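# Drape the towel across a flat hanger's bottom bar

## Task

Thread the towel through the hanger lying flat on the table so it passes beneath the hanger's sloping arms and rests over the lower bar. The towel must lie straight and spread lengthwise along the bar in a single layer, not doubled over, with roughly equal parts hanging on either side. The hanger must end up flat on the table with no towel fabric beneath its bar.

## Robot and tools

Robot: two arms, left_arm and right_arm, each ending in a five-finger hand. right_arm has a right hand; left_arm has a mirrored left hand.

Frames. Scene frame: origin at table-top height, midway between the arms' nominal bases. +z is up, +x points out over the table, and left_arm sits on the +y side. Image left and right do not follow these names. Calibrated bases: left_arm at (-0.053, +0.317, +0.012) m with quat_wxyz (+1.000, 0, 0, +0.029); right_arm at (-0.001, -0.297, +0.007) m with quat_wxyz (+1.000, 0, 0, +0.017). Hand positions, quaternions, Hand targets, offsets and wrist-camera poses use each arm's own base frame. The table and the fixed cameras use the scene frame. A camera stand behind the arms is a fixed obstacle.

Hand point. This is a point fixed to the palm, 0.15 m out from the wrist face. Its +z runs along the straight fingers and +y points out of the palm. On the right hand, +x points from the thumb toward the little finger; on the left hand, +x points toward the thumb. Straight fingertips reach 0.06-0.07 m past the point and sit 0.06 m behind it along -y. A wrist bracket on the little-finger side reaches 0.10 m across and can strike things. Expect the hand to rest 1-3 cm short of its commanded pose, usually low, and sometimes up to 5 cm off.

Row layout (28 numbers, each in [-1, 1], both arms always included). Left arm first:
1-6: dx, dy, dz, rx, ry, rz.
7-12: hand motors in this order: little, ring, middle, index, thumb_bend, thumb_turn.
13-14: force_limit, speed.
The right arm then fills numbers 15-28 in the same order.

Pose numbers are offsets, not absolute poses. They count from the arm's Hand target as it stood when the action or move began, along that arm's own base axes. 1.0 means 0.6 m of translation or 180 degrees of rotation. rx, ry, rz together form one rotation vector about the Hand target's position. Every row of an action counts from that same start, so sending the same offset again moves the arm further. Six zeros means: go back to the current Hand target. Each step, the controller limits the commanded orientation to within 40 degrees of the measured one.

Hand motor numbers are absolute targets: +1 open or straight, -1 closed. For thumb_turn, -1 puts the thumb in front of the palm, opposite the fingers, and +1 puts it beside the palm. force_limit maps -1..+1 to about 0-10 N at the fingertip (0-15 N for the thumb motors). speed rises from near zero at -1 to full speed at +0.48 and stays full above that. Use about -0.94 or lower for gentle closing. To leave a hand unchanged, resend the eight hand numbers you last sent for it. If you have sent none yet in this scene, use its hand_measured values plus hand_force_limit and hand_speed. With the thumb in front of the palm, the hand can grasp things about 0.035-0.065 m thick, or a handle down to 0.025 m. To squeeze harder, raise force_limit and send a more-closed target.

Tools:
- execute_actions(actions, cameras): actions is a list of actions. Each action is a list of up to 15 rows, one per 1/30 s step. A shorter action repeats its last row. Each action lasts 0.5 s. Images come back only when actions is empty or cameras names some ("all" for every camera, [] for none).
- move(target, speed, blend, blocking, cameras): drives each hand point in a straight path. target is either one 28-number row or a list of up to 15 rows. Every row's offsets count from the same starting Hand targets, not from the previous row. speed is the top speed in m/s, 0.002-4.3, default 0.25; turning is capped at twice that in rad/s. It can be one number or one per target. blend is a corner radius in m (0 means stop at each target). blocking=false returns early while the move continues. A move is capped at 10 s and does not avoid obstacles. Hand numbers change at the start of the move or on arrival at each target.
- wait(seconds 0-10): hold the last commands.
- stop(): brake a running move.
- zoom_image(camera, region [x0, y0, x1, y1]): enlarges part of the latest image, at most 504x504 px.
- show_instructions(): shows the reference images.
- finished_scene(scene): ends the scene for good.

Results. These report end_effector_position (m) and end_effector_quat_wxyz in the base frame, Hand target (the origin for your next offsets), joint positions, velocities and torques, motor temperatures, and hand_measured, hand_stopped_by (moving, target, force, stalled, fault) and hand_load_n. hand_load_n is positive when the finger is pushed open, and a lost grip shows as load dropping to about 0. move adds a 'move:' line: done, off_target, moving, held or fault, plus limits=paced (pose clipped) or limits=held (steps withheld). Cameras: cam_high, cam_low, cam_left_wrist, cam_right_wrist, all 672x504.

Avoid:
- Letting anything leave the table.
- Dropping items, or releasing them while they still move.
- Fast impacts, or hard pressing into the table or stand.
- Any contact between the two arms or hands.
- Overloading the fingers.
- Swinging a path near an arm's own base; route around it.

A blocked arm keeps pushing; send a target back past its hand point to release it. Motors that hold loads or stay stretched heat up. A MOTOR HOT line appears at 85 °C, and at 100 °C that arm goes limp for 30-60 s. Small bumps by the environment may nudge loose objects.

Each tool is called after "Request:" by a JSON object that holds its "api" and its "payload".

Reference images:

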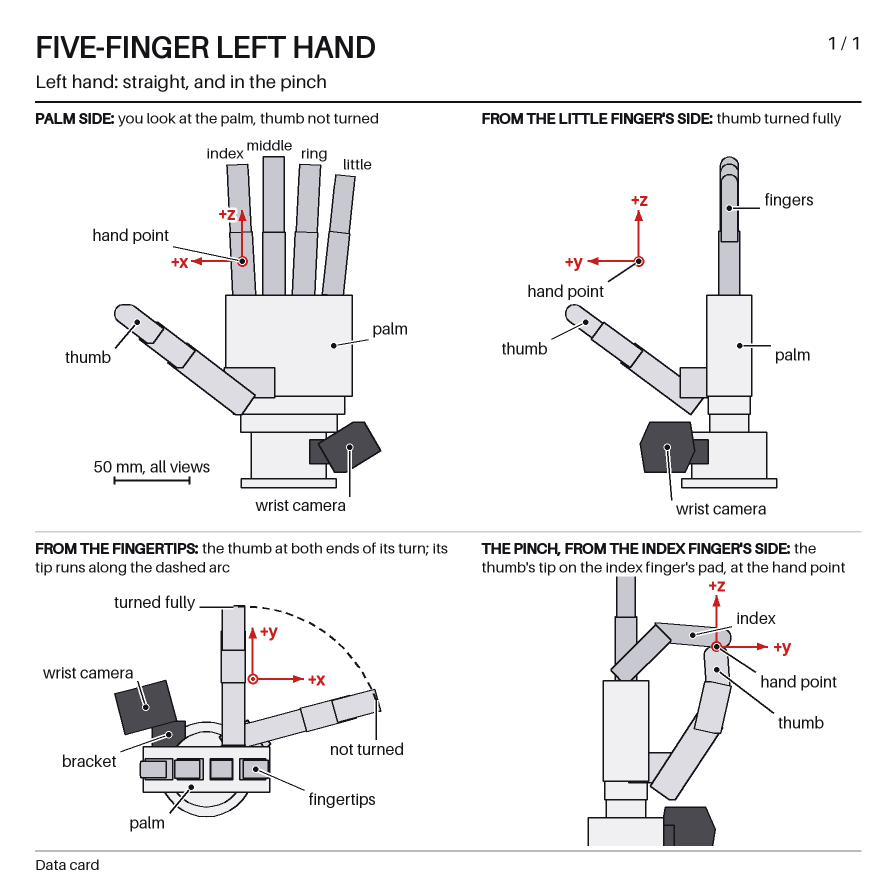

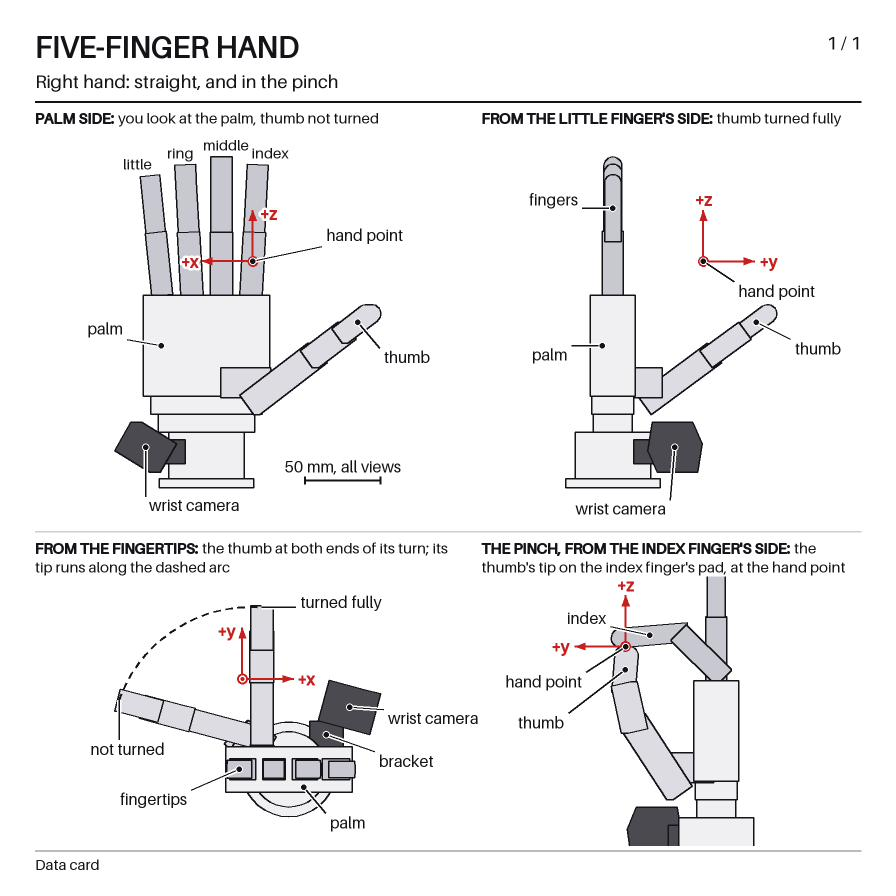

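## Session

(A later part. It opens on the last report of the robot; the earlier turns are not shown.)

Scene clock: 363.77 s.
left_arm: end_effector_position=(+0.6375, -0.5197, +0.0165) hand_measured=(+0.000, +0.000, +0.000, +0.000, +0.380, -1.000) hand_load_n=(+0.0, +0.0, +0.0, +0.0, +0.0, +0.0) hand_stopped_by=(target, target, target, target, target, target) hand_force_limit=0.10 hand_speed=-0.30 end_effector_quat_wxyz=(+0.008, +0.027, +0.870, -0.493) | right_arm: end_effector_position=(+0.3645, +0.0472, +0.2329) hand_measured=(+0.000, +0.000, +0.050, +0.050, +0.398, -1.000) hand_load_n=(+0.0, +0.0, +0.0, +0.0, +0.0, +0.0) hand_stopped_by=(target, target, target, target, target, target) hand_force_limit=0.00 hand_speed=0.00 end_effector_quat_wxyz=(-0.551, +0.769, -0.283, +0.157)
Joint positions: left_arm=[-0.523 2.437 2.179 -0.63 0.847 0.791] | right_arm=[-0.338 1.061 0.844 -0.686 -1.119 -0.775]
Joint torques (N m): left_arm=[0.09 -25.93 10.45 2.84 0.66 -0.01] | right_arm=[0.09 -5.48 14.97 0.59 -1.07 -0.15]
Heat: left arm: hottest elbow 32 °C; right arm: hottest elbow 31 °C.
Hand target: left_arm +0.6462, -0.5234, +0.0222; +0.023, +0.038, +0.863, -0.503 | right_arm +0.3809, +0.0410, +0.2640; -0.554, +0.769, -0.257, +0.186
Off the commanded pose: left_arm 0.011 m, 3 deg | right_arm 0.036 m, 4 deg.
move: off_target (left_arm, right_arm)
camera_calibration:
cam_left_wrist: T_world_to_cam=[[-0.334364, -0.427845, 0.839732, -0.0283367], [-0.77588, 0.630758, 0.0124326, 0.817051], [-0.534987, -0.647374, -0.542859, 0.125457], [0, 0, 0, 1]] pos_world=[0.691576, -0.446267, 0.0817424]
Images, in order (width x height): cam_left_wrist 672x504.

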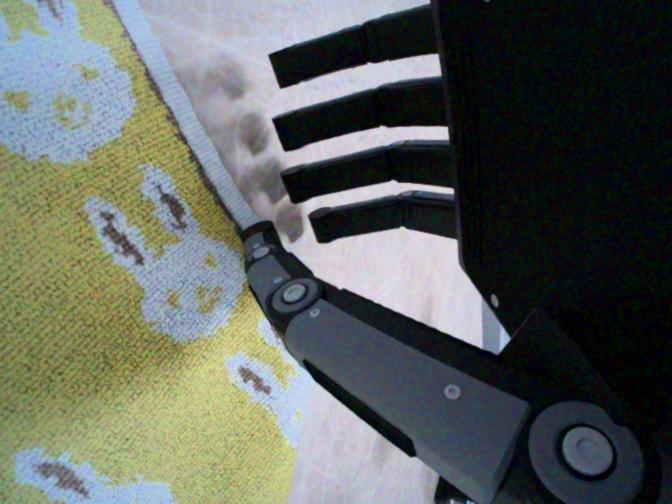

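Request:
{"api": "move", "payload": {"target": [[0.0,0.03,0.08,0,0,0, 0,0,0,0,0.35,-1,0.1,-0.3, 0,0,0,0,0,0, 0,0,0.05,0.05,0.4,-1,0.0,0],[0.0,0.018,-0.01,0,0,0, 0,0,0,0,0.35,-1,0.1,-0.3, 0,0,0,0,0,0, 0,0,0.05,0.05,0.4,-1,0.0,0],[0.0,0.018,-0.08,0,0,0, 0,0,0,0,0.35,-1,0.1,-0.3, 0,0,0,0,0,0, 0,0,0.05,0.05,0.4,-1,0.0,0]], "speed": 0.08, "cameras": ["cam_left_wrist"]}}

Request:
{"api": "zoom_image", "payload": {"camera": "cam_left_wrist", "region": [150, 100, 400, 400]}}

Scene clock: 368.40 s.
left_arm: end_effector_position=(+0.6427, -0.5080, +0.0071) hand_measured=(+0.000, +0.000, +0.000, +0.000, +0.350, -1.000) hand_load_n=(-0.5, +0.0, -3.5, +0.0, +0.0, +0.0) hand_stopped_by=(target, target, target, target, target, target) hand_force_limit=0.10 hand_speed=-0.30 end_effector_quat_wxyz=(+0.017, +0.035, +0.859, -0.510) | right_arm: end_effector_position=(+0.3645, +0.0472, +0.2329) hand_measured=(+0.000, +0.000, +0.050, +0.050, +0.398, -1.000) hand_load_n=(+0.0, +0.0, +0.0, +0.0, +0.0, +0.0) hand_stopped_by=(target, target, target, target, target, target) hand_force_limit=0.00 hand_speed=0.00 end_effector_quat_wxyz=(-0.551, +0.769, -0.283, +0.157)
Joint positions: left_arm=[-0.501 2.425 2.113 -0.544 0.882 0.801] | right_arm=[-0.338 1.061 0.844 -0.686 -1.119 -0.775]
Joint torques (N m): left_arm=[-0.67 -22.71 9.21 3.15 -0.13 0.04] | right_arm=[0.15 -5.54 14.97 0.57 -1.07 -0.16]
Heat: left arm: hottest elbow 32 °C; right arm: hottest elbow 31 °C.
Hand target: left_arm +0.6462, -0.5126, -0.0258; +0.023, +0.038, +0.863, -0.503 | right_arm +0.3809, +0.0410, +0.2640; -0.554, +0.769, -0.257, +0.186
Off the commanded pose: left_arm 0.033 m, 1 deg | right_arm 0.036 m, 4 deg.
move: off_target (left_arm, right_arm)
camera_calibration:
cam_left_wrist: T_world_to_cam=[[-0.356025, -0.392566, 0.84802, 0.0179572], [-0.771973, 0.634939, -0.0301712, 0.813752], [-0.526597, -0.66539, -0.529105, 0.116057], [0, 0, 0, 1]] pos_world=[0.695703, -0.43241, 0.0707301]
Images, in order (width x height): cam_left_wrist 672x504.

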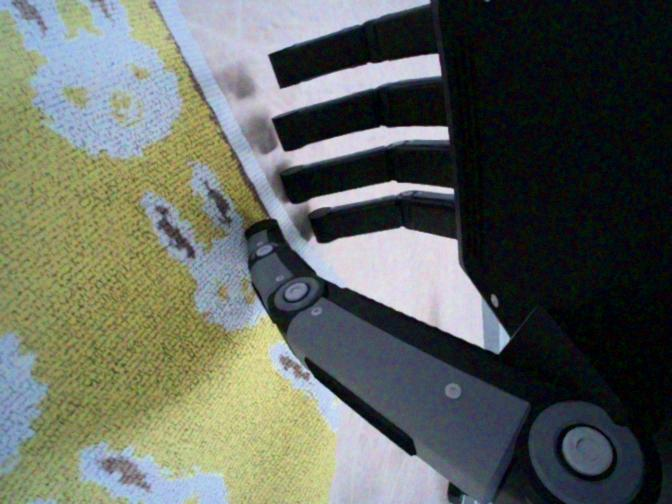

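Scaled by 1.680 from the camera's 672x504 image, which has a finer 960x720 frame.

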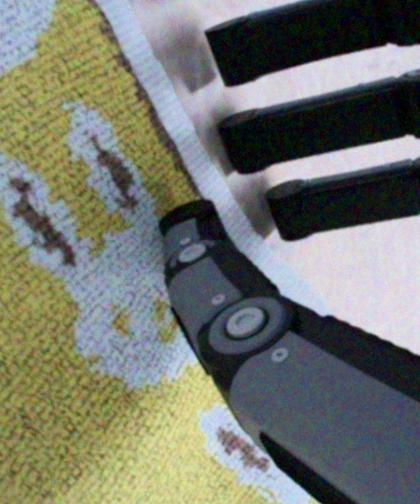

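Request:
{"api": "move", "payload": {"target": [[0.0,0.0,-0.01,0,0,0, -0.2,-0.2,-0.2,-0.2,0.35,-1,0.2,-0.7, 0,0,0,0,0,0, 0,0,0.05,0.05,0.4,-1,0.0,0],[0.0,0.0,-0.01,0,0,0, -0.35,-0.35,-0.42,-0.42,0.1,-1,0.1,-0.7, 0,0,0,0,0,0, 0,0,0.05,0.05,0.4,-1,0.0,0]], "speed": 0.08, "cameras": ["cam_left_wrist"]}}

Request:
{"api": "zoom_image", "payload": {"camera": "cam_left_wrist", "region": [150, 100, 400, 400]}}

Scene clock: 372.13 s.
left_arm: end_effector_position=(+0.6432, -0.5148, +0.0052) hand_measured=(-0.350, -0.350, -0.276, -0.334, +0.314, -1.000) hand_load_n=(+0.5, +0.0, +12.5, +7.5, +10.0, +0.5) hand_stopped_by=(target, target, force, force, force, target) hand_force_limit=0.10 hand_speed=-0.70 end_effector_quat_wxyz=(+0.027, +0.041, +0.859, -0.510) | right_arm: end_effector_position=(+0.3645, +0.0472, +0.2329) hand_measured=(+0.000, +0.000, +0.050, +0.050, +0.398, -1.000) hand_load_n=(+0.0, +0.0, +0.0, +0.0, +0.0, +0.0) hand_stopped_by=(target, target, target, target, target, target) hand_force_limit=0.00 hand_speed=0.00 end_effector_quat_wxyz=(-0.551, +0.769, -0.283, +0.157)
Joint positions: left_arm=[-0.511 2.426 2.109 -0.516 0.87 0.801] | right_arm=[-0.338 1.061 0.844 -0.686 -1.119 -0.775]
Joint torques (N m): left_arm=[-0.62 -22.3 9.48 2.48 0.19 0.04] | right_arm=[0.09 -5.54 14.95 0.58 -1.06 -0.15]
Heat: left arm: hottest elbow 32 °C; right arm: hottest elbow 32 °C.
Hand target: left_arm +0.6462, -0.5126, -0.0318; +0.023, +0.038, +0.863, -0.503 | right_arm +0.3809, +0.0410, +0.2640; -0.554, +0.769, -0.257, +0.186
Off the commanded pose: left_arm 0.037 m, 1 deg | right_arm 0.036 m, 4 deg.
move: off_target (left_arm, right_arm); target 2's new numbers were sent with left_arm's hand 0.038 m and 1 deg from that target
camera_calibration:
cam_left_wrist: T_world_to_cam=[[-0.376057, -0.390199, 0.840432, 0.0312906], [-0.770435, 0.635583, -0.0496459, 0.81788], [-0.514792, -0.666168, -0.539638, 0.102841], [0, 0, 0, 1]] pos_world=[0.694832, -0.439112, 0.0698035]
Images, in order (width x height): cam_left_wrist 672x504.

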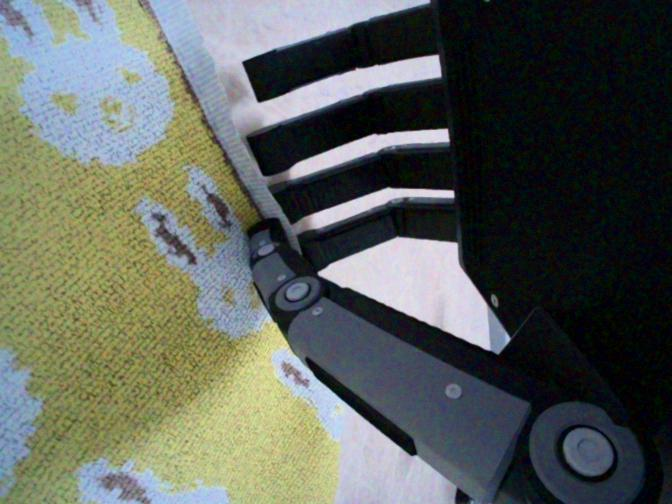

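Scaled by 1.680 from the camera's 672x504 image, which has a finer 960x720 frame.

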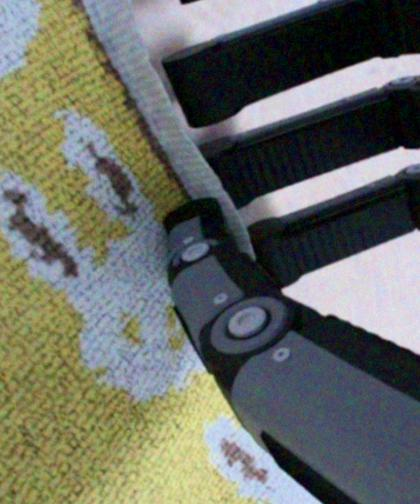

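Request:
{"api": "move", "payload": {"target": [[0.03,0.03,0.2,0,0,0, -0.35,-0.35,-0.42,-0.42,0.1,-1,0.1,-0.7, 0,0,0,0,0,0, 0,0,0.05,0.05,0.4,-1,0.0,0],[0.033,0.09,0.43,0,0,0, -0.35,-0.35,-0.42,-0.42,0.1,-1,0.1,-0.7, 0,0,0,0,0,0, 0,0,0.05,0.05,0.4,-1,0.0,0]], "speed": 0.08, "blend": 0.03, "cameras": ["all"]}}

Request:
{"api": "zoom_image", "payload": {"camera": "cam_right_wrist", "region": [280, 0, 530, 250]}}

Request:
{"api": "zoom_image", "payload": {"camera": "cam_high", "region": [220, 245, 420, 405]}}

Scene clock: 377.53 s.
left_arm: end_effector_position=(+0.6582, -0.4524, +0.1924) hand_measured=(-0.350, -0.350, -0.276, -0.334, +0.316, -1.000) hand_load_n=(+0.0, +0.5, +11.5, +7.5, +11.0, +0.0) hand_stopped_by=(target, target, force, force, force, target) hand_force_limit=0.10 hand_speed=-0.70 end_effector_quat_wxyz=(-0.003, +0.012, +0.873, -0.487) | right_arm: end_effector_position=(+0.3645, +0.0472, +0.2329) hand_measured=(+0.000, +0.000, +0.050, +0.050, +0.398, -1.000) hand_load_n=(+0.0, +0.0, +0.0, +0.0, +0.0, -0.5) hand_stopped_by=(target, target, target, target, target, target) hand_force_limit=0.00 hand_speed=0.00 end_effector_quat_wxyz=(-0.551, +0.769, -0.283, +0.157)
Joint positions: left_arm=[-0.432 2.394 2.578 -1.179 0.894 0.883] | right_arm=[-0.338 1.061 0.844 -0.686 -1.119 -0.775]
Joint torques (N m): left_arm=[-0.26 -25.76 16.39 1.06 1.01 0.09] | right_arm=[0.21 -5.48 14.97 0.57 -1.06 -0.15]
Heat: left arm: hottest elbow 33 °C; right arm: hottest elbow 32 °C.
Hand target: left_arm +0.6660, -0.4586, +0.2262; +0.023, +0.038, +0.863, -0.503 | right_arm +0.3809, +0.0410, +0.2640; -0.554, +0.769, -0.257, +0.186
Off the commanded pose: left_arm 0.035 m, 5 deg | right_arm 0.036 m, 4 deg.
move: off_target (left_arm, right_arm)
camera_calibration:
cam_left_wrist: T_world_to_cam=[[-0.299026, -0.444121, 0.844595, -0.172019], [-0.783995, 0.618918, 0.0478796, 0.781708], [-0.543999, -0.647841, -0.533261, 0.279453], [0, 0, 0, 1]] pos_world=[0.713439, -0.379168, 0.25688]
cam_right_wrist: T_world_to_cam=[[-0.0137489, -0.412453, -0.910875, 0.233297], [-0.996399, 0.081872, -0.0220326, 0.370166], [0.0836626, 0.907292, -0.412094, 0.138856], [0, 0, 0, 1]] pos_world=[0.360423, -0.0600653, 0.277882]

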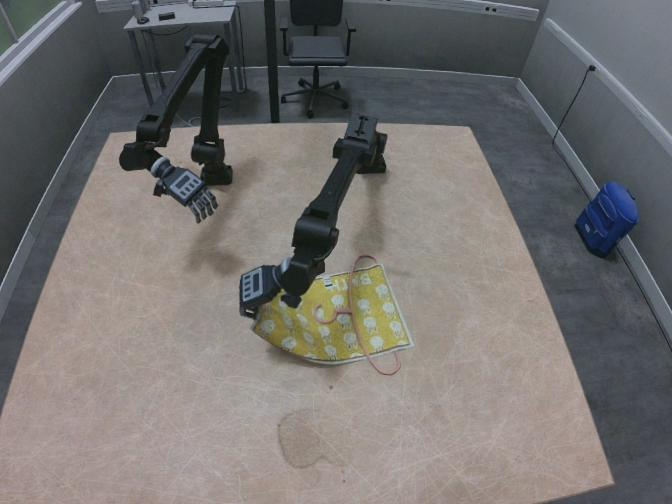

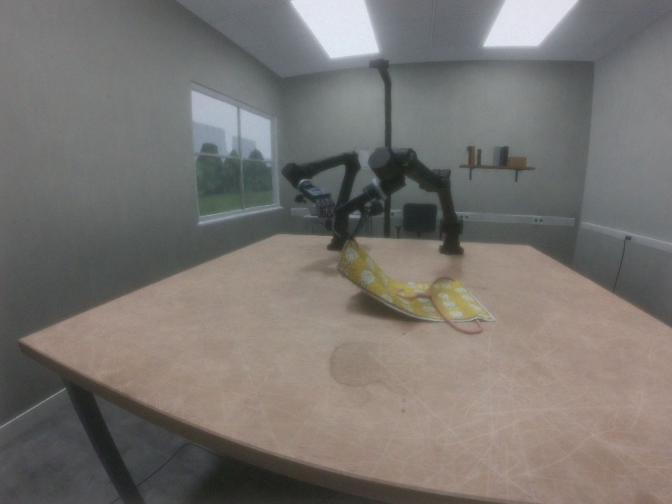

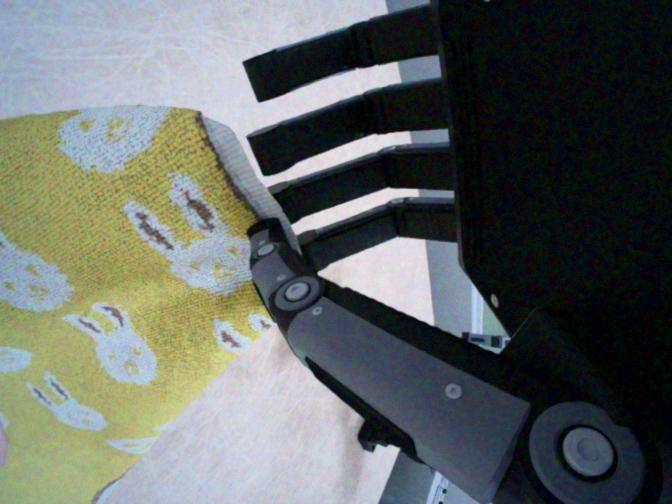

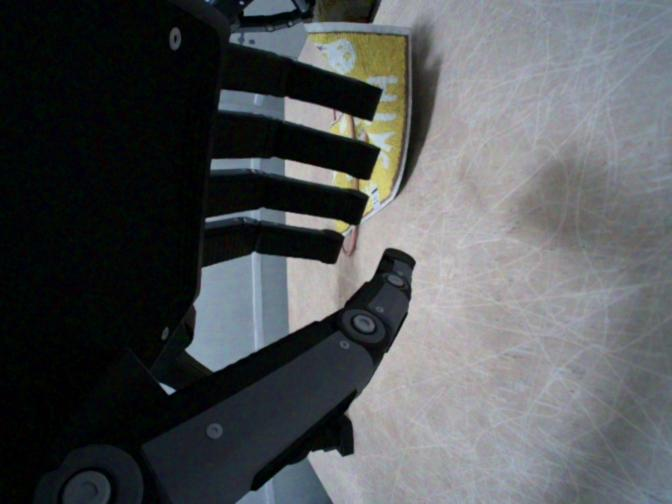

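Scaled by 2.016 from the camera's 672x504 image, which has a finer 960x720 frame.

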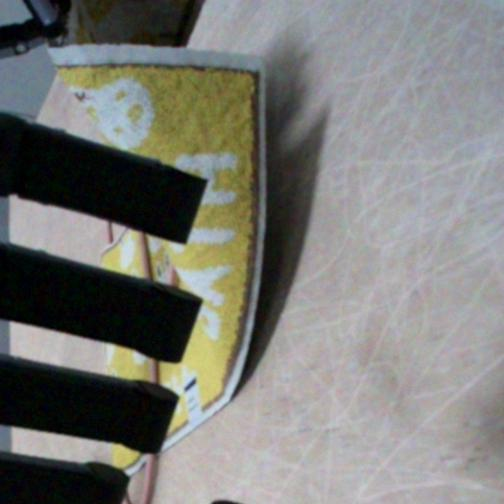

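Scaled by 2.520 from the camera's 672x504 image, which has a finer 960x720 frame.

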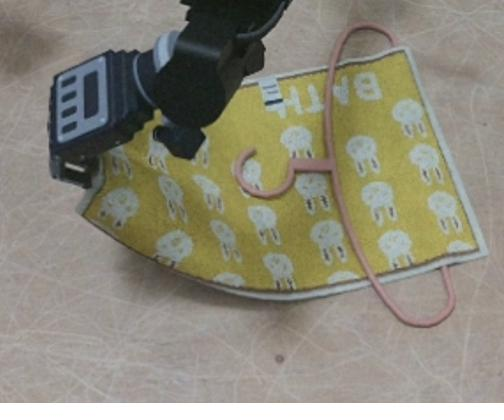

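Request:
{"api": "move", "payload": {"target": [[0.01,0.0,-0.13,0,0,0, -0.35,-0.35,-0.42,-0.42,0.1,-1,0.1,-0.7, 0,0,0,0,0,0, 0,0,0.05,0.05,0.4,-1,0.0,0],[0.05,0.08,-0.24,0,0,0, -0.35,-0.35,-0.42,-0.42,0.1,-1,0.1,-0.7, 0,0,0,0,0,0, 0,0,0.05,0.05,0.4,-1,0.0,0]], "speed": 0.08, "blend": 0.02, "cameras": ["all"]}}

Request:
{"api": "zoom_image", "payload": {"camera": "cam_right_wrist", "region": [280, 0, 530, 250]}}

Request:
{"api": "zoom_image", "payload": {"camera": "cam_high", "region": [220, 245, 420, 405]}}

Scene clock: 381.93 s.
left_arm: end_effector_position=(+0.6887, -0.4049, +0.0761) hand_measured=(-0.350, -0.350, -0.276, -0.334, +0.316, -1.000) hand_load_n=(+0.0, -0.5, +11.5, +7.0, +10.5, +0.0) hand_stopped_by=(target, target, force, force, force, target) hand_force_limit=0.10 hand_speed=-0.70 end_effector_quat_wxyz=(+0.007, +0.019, +0.870, -0.493) | right_arm: end_effector_position=(+0.3645, +0.0472, +0.2329) hand_measured=(+0.000, +0.000, +0.050, +0.050, +0.398, -1.000) hand_load_n=(+0.0, +0.0, +0.0, +0.0, +0.0, +0.0) hand_stopped_by=(target, target, target, target, target, target) hand_force_limit=0.00 hand_speed=0.00 end_effector_quat_wxyz=(-0.551, +0.769, -0.283, +0.157)
Joint positions: left_arm=[-0.359 2.417 2.317 -0.949 0.937 0.986] | right_arm=[-0.338 1.061 0.844 -0.686 -1.119 -0.775]
Joint torques (N m): left_arm=[-0.15 -25.82 10.77 2.43 0.96 0.09] | right_arm=[0.09 -5.54 14.95 0.57 -1.07 -0.16]
Heat: left arm: hottest elbow 33 °C; right arm: hottest elbow 32 °C.
Hand target: left_arm +0.6960, -0.4106, +0.0822; +0.023, +0.038, +0.863, -0.503 | right_arm +0.3809, +0.0410, +0.2640; -0.554, +0.769, -0.257, +0.186
Off the commanded pose: left_arm 0.011 m, 3 deg | right_arm 0.036 m, 4 deg.
move: off_target (left_arm, right_arm)
camera_calibration:
cam_left_wrist: T_world_to_cam=[[-0.320382, -0.4313, 0.843407, -0.0234756], [-0.78345, 0.621133, 0.0200276, 0.784406], [-0.532505, -0.65435, -0.536902, 0.254545], [0, 0, 0, 1]] pos_world=[0.742568, -0.330783, 0.140755]
cam_right_wrist: T_world_to_cam=[[-0.0137489, -0.412453, -0.910875, 0.233297], [-0.996399, 0.081872, -0.0220326, 0.370166], [0.0836626, 0.907292, -0.412094, 0.138856], [0, 0, 0, 1]] pos_world=[0.360423, -0.0600653, 0.277882]

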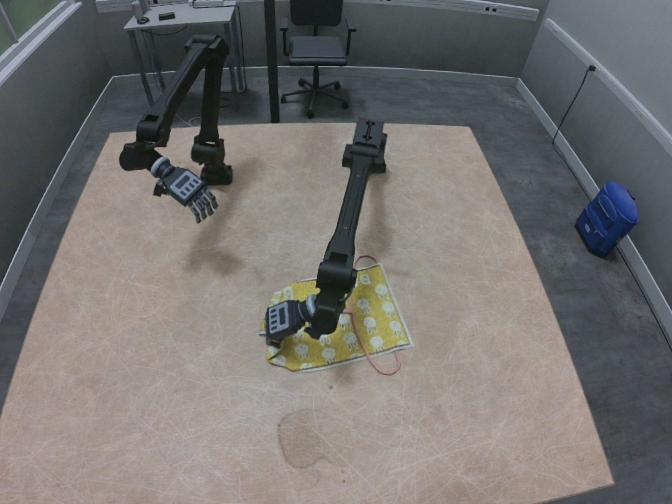

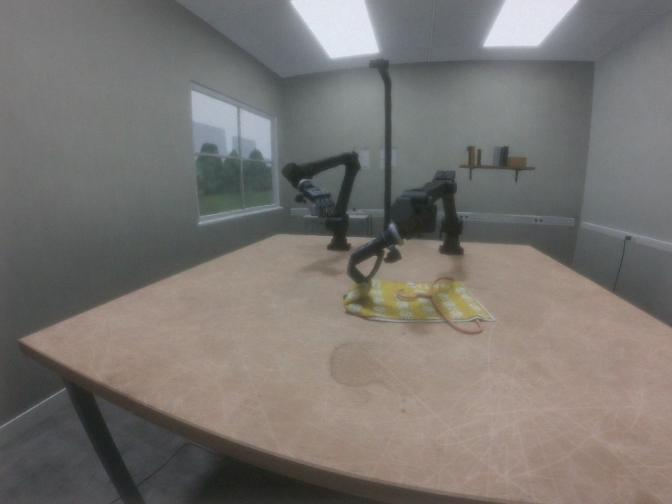

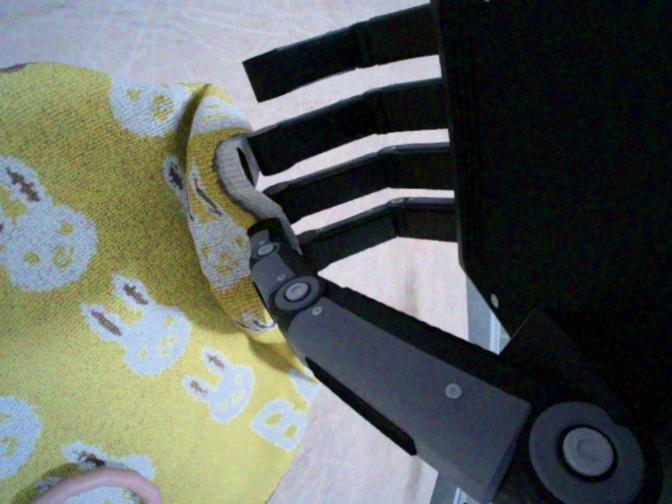

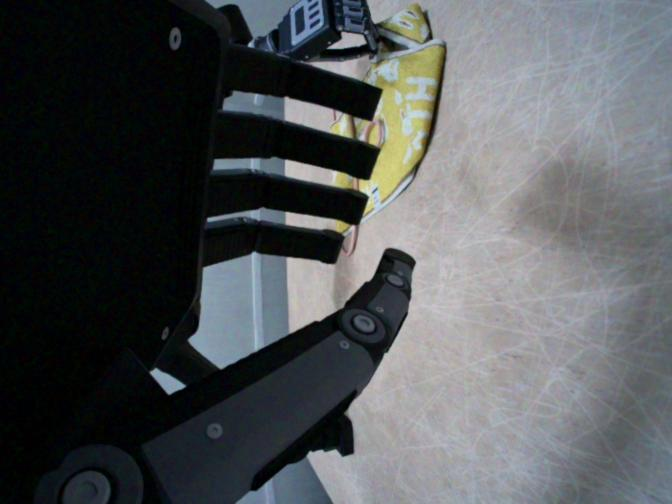

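Scaled by 2.016 from the camera's 672x504 image, which has a finer 960x720 frame.

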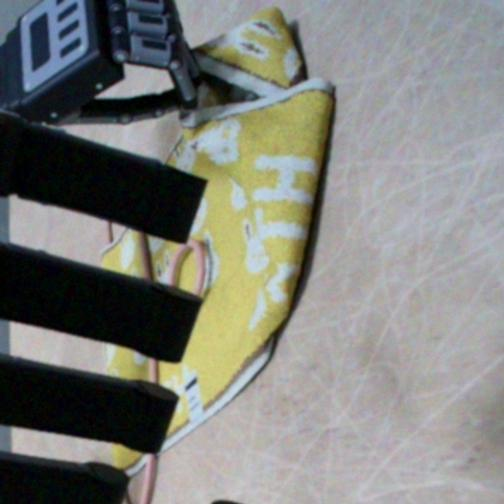

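Scaled by 2.520 from the camera's 672x504 image, which has a finer 960x720 frame.

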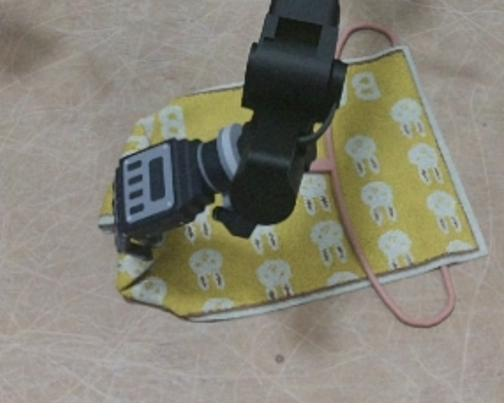

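Request:
{"api": "move", "payload": {"target": [[-0.05,-0.08,0.24,0,0,0, -0.35,-0.35,-0.42,-0.42,0.1,-1,0.1,-0.7, 0,0,0,0,0,0, 0,0,0.05,0.05,0.4,-1,0.0,0]], "speed": 0.1, "cameras": ["all"]}}

Request:
{"api": "zoom_image", "payload": {"camera": "cam_right_wrist", "region": [280, 0, 530, 250]}}

Request:
{"api": "zoom_image", "payload": {"camera": "cam_high", "region": [220, 245, 420, 405]}}

Request:
{"api": "zoom_image", "payload": {"camera": "cam_low", "region": [300, 200, 460, 340]}}

Scene clock: 389.43 s.
left_arm: end_effector_position=(+0.6638, -0.4461, +0.1954) hand_measured=(-0.350, -0.350, -0.276, -0.334, +0.316, -1.000) hand_load_n=(+0.0, +0.0, +11.5, +7.0, +10.5, +0.0) hand_stopped_by=(target, target, force, force, force, target) hand_force_limit=0.10 hand_speed=-0.70 end_effector_quat_wxyz=(+0.007, +0.023, +0.870, -0.492) | right_arm: end_effector_position=(+0.3645, +0.0472, +0.2329) hand_measured=(+0.000, +0.000, +0.050, +0.050, +0.398, -1.000) hand_load_n=(+0.0, +0.0, +0.0, +0.0, +0.0, +0.0) hand_stopped_by=(target, target, target, target, target, target) hand_force_limit=0.00 hand_speed=0.00 end_effector_quat_wxyz=(-0.551, +0.769, -0.283, +0.157)
Joint positions: left_arm=[-0.422 2.388 2.572 -1.171 0.905 0.913] | right_arm=[-0.338 1.061 0.844 -0.686 -1.119 -0.775]
Joint torques (N m): left_arm=[-1.03 -25.47 16.38 1.09 0.55 -0.11] | right_arm=[0.09 -5.54 14.97 0.57 -1.07 -0.16]
Heat: left arm: hottest elbow 33 °C; right arm: hottest elbow 32 °C.
Hand target: left_arm +0.6660, -0.4586, +0.2262; +0.023, +0.038, +0.863, -0.503 | right_arm +0.3809, +0.0410, +0.2640; -0.554, +0.769, -0.257, +0.186
Off the commanded pose: left_arm 0.033 m, 3 deg | right_arm 0.036 m, 4 deg.
move: off_target (left_arm, right_arm)
camera_calibration:
cam_left_wrist: T_world_to_cam=[[-0.327258, -0.430979, 0.840927, -0.144755], [-0.778444, 0.627438, 0.0186234, 0.787874], [-0.535656, -0.64852, -0.540828, 0.283814], [0, 0, 0, 1]] pos_world=[0.71797, -0.37267, 0.260549]
cam_right_wrist: T_world_to_cam=[[-0.0137489, -0.412453, -0.910875, 0.233297], [-0.996399, 0.081872, -0.0220326, 0.370166], [0.0836626, 0.907292, -0.412094, 0.138856], [0, 0, 0, 1]] pos_world=[0.360423, -0.0600653, 0.277882]

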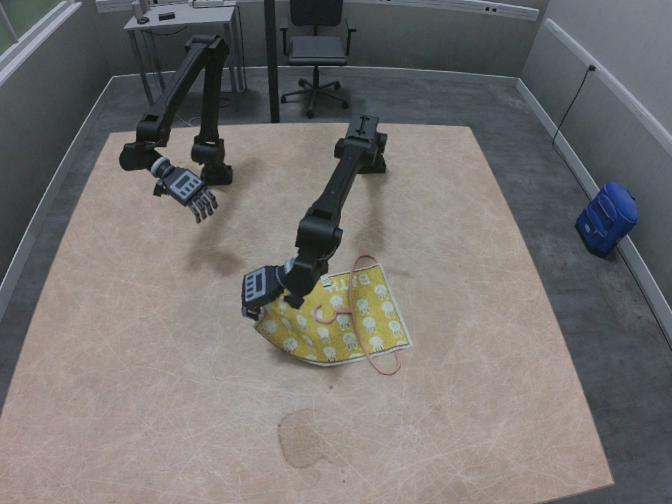

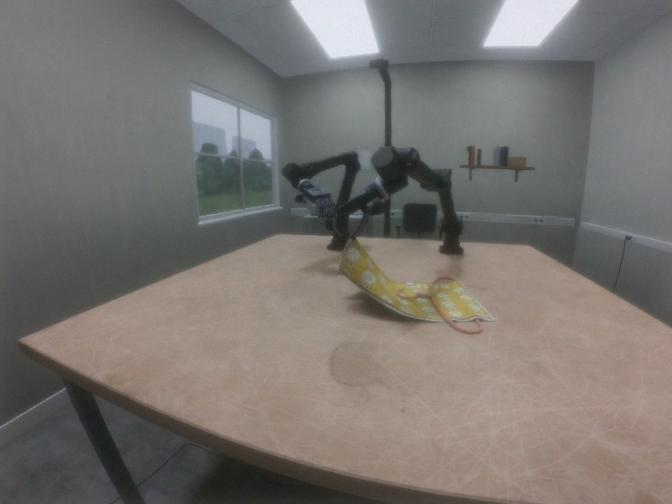

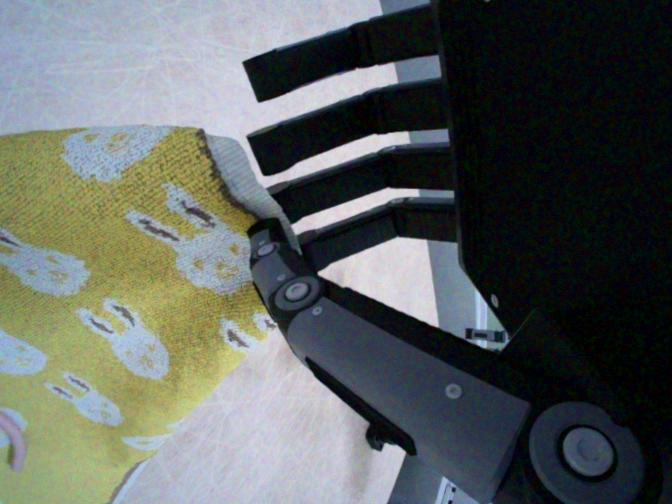

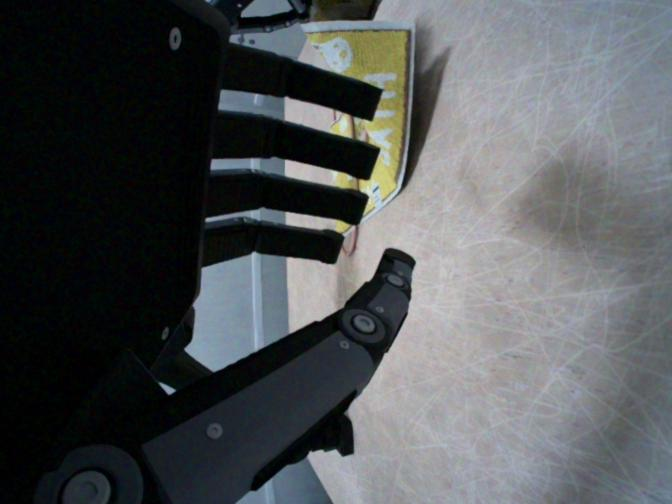

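Scaled by 2.016 from the camera's 672x504 image, which has a finer 960x720 frame.

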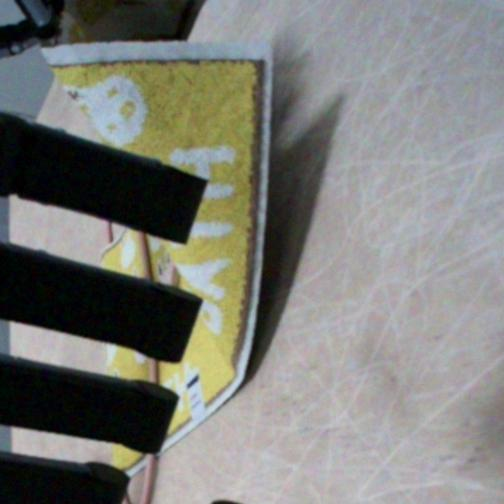

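Scaled by 2.520 from the camera's 672x504 image, which has a finer 960x720 frame.

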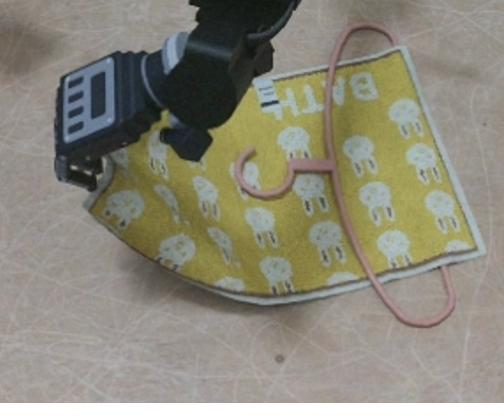

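Scaled by 3.150 from the camera's 672x504 image, which has a finer 960x720 frame.

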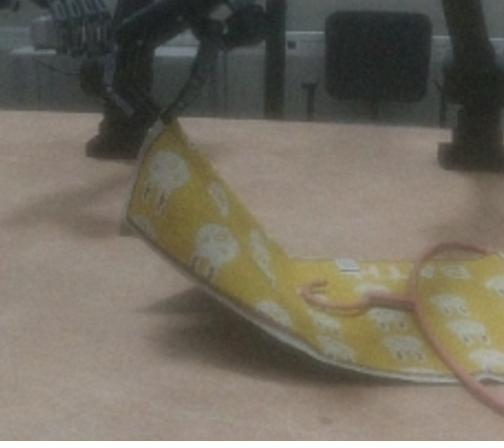

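Request:
{"api": "move", "payload": {"target": [[0,0,0,0,0,0, -0.35,-0.35,-0.42,-0.42,0.1,-1,0.1,-0.7, 0.38,0.029,-0.198,0.2266,0.1275,-0.2857, 1,1,0.1,0.1,0.4,-1,0.0,0]], "speed": 0.12, "cameras": ["all"]}}

Request:
{"api": "zoom_image", "payload": {"camera": "cam_high", "region": [200, 235, 400, 395]}}

Request:
{"api": "zoom_image", "payload": {"camera": "cam_low", "region": [280, 200, 440, 340]}}

Scene clock: 401.73 s.
left_arm: end_effector_position=(+0.6644, -0.4451, +0.1954) hand_measured=(-0.350, -0.350, -0.276, -0.334, +0.316, -1.000) hand_load_n=(+0.0, +0.0, +11.5, +7.5, +11.0, +0.0) hand_stopped_by=(target, target, force, force, force, target) hand_force_limit=0.10 hand_speed=-0.70 end_effector_quat_wxyz=(+0.007, +0.023, +0.870, -0.492) | right_arm: end_effector_position=(+0.5818, +0.0595, +0.1118) hand_measured=(+1.000, +1.000, +0.100, +0.100, +0.398, -1.000) hand_load_n=(+0.0, +0.0, +0.0, +0.0, +0.0, +0.0) hand_stopped_by=(target, target, target, target, target, target) hand_force_limit=0.00 hand_speed=0.00 end_effector_quat_wxyz=(+0.555, -0.382, +0.726, -0.140)
Joint positions: left_arm=[-0.42 2.388 2.572 -1.171 0.905 0.913] | right_arm=[-0.105 1.609 0.769 0.469 -0.32 0.717]
Joint torques (N m): left_arm=[-1.14 -25.52 16.53 1.01 0.56 -0.1] | right_arm=[1.14 -11.46 11.86 2.97 -0.03 0.07]
Motor temperatures (°C): left_arm=[22 26 35 22 26 21] | right_arm=[26 24 33 22 22 22]
Heat: left arm: hottest elbow 35 °C; right arm: hottest elbow 33 °C.
Hand target: left_arm +0.6660, -0.4586, +0.2262; +0.023, +0.038, +0.863, -0.503 | right_arm +0.6089, +0.0584, +0.1452; +0.586, -0.373, +0.702, -0.156
Off the commanded pose: left_arm 0.034 m, 3 deg | right_arm 0.043 m, 5 deg.
move: off_target (left_arm, right_arm)
camera_calibration:
cam_left_wrist: T_world_to_cam=[[-0.326565, -0.431463, 0.840949, -0.144801], [-0.779436, 0.626205, 0.0186082, 0.787834], [-0.534635, -0.649389, -0.540795, 0.283729], [0, 0, 0, 1]] pos_world=[0.71847, -0.371572, 0.260549]
cam_right_wrist: T_world_to_cam=[[-0.414756, 0.419028, -0.807709, 0.303307], [-0.467346, 0.663537, 0.584214, 0.172776], [0.780746, 0.619786, -0.0793755, -0.366024], [0, 0, 0, 1]] pos_world=[0.492316, -0.0148808, 0.114992]

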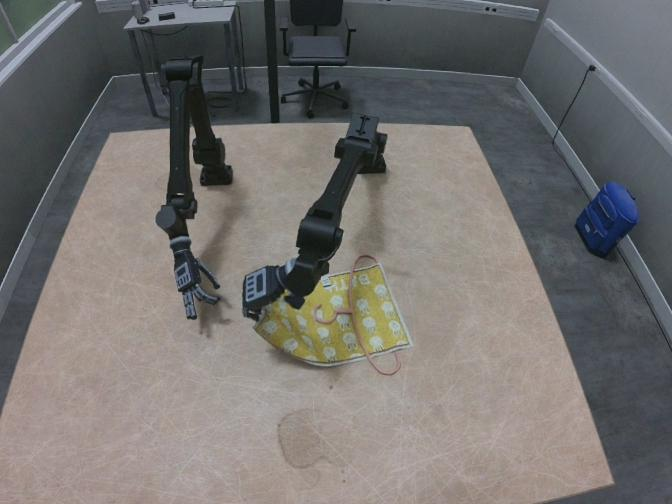

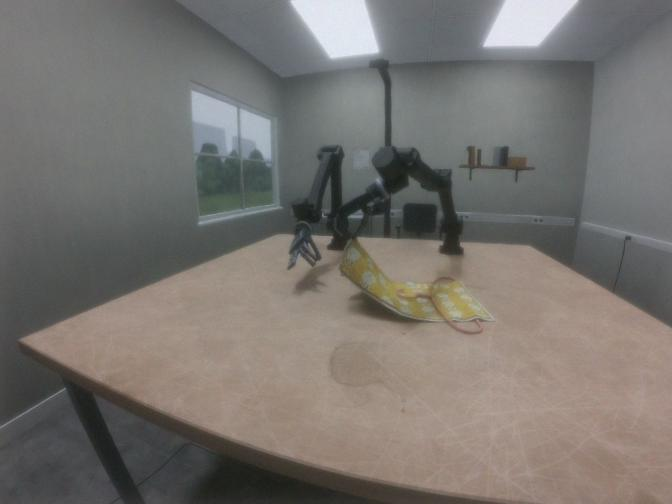

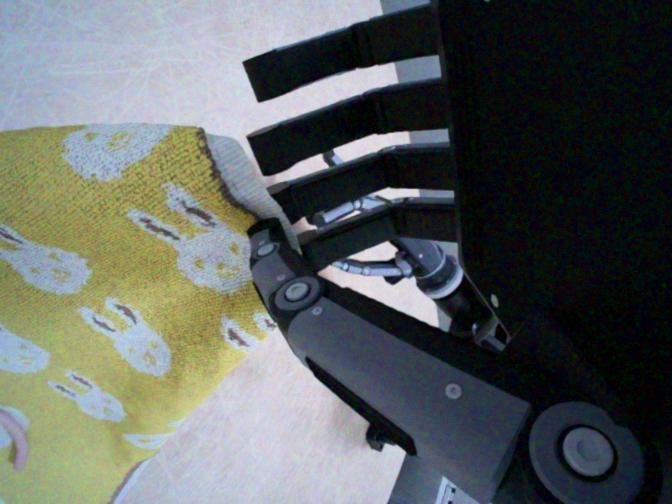

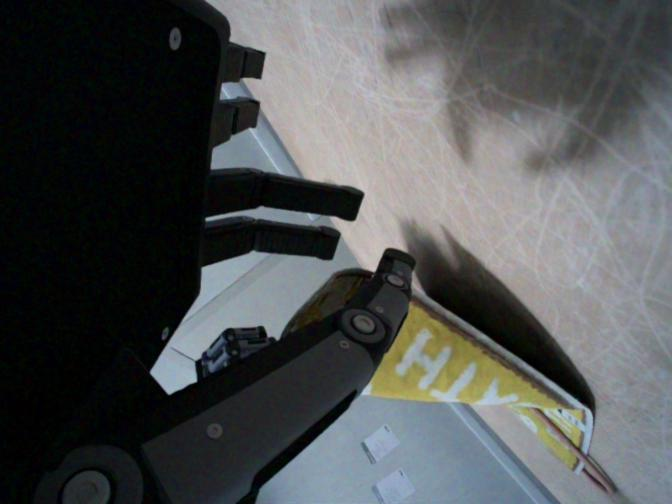

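Scaled by 2.520 from the camera's 672x504 image, which has a finer 960x720 frame.

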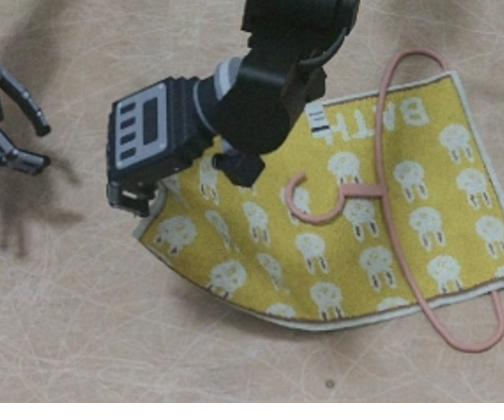

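Scaled by 3.150 from the camera's 672x504 image, which has a finer 960x720 frame.

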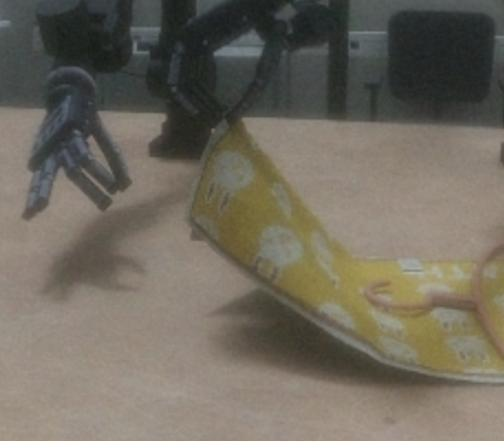

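Request:
{"api": "move", "payload": {"target": [[0,0,0,0,0,0, -0.35,-0.35,-0.42,-0.42,0.1,-1,0.1,-0.7, 0,0,0,0,0,0, 1,1,0.1,0.1,0.4,1,0.0,0]], "speed": 0.12, "cameras": ["cam_right_wrist"]}}

Request:
{"api": "zoom_image", "payload": {"camera": "cam_right_wrist", "region": [250, 200, 650, 500]}}

Scene clock: 404.13 s.
left_arm: end_effector_position=(+0.6644, -0.4451, +0.1954) hand_measured=(-0.350, -0.350, -0.276, -0.334, +0.316, -1.000) hand_load_n=(+0.0, +0.0, +11.0, +7.0, +11.0, +0.0) hand_stopped_by=(target, target, force, force, force, target) hand_force_limit=0.10 hand_speed=-0.70 end_effector_quat_wxyz=(+0.007, +0.023, +0.870, -0.492) | right_arm: end_effector_position=(+0.5819, +0.0596, +0.1119) hand_measured=(+1.000, +1.000, +0.100, +0.100, +0.398, +1.000) hand_load_n=(+0.0, +0.0, +0.0, +0.0, +0.0, +0.0) hand_stopped_by=(target, target, target, target, target, target) hand_force_limit=0.00 hand_speed=0.00 end_effector_quat_wxyz=(+0.555, -0.381, +0.726, -0.140)
Joint positions: left_arm=[-0.42 2.388 2.572 -1.171 0.905 0.913] | right_arm=[-0.105 1.609 0.769 0.469 -0.32 0.719]
Joint torques (N m): left_arm=[-1.14 -25.47 16.53 1.01 0.56 -0.1] | right_arm=[1.08 -11.46 11.88 3 -0.04 0.06]
Heat: left arm: hottest elbow 36 °C; right arm: hottest elbow 33 °C.
Hand target: left_arm +0.6660, -0.4586, +0.2262; +0.023, +0.038, +0.863, -0.503 | right_arm +0.6089, +0.0584, +0.1452; +0.586, -0.373, +0.702, -0.156
Off the commanded pose: left_arm 0.034 m, 3 deg | right_arm 0.043 m, 5 deg.
move: off_target (left_arm, right_arm)
camera_calibration:
cam_right_wrist: T_world_to_cam=[[-0.414805, 0.420378, -0.806982, 0.303225], [-0.466804, 0.662961, 0.585301, 0.172308], [0.781045, 0.619488, -0.0787652, -0.366308], [0, 0, 0, 1]] pos_world=[0.492316, -0.0147795, 0.114993]
Images, in order (width x height): cam_right_wrist 672x504.

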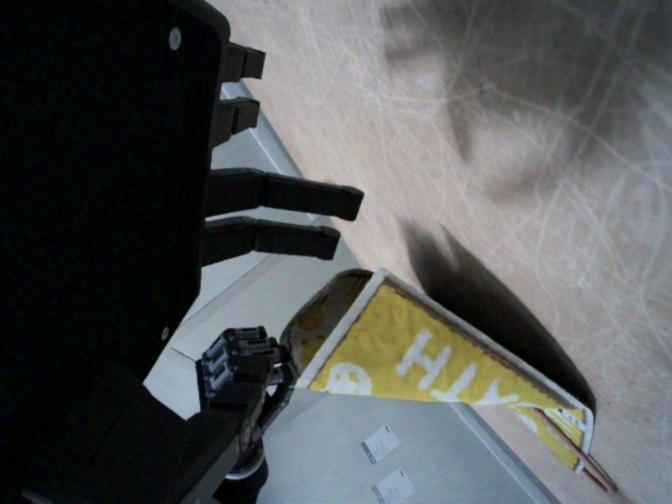

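Scaled by 1.260 from the camera's 672x504 image, which has a finer 960x720 frame.

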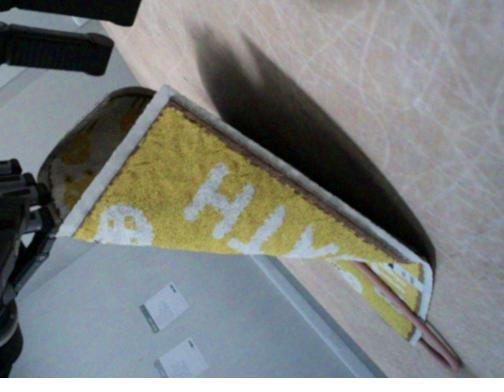

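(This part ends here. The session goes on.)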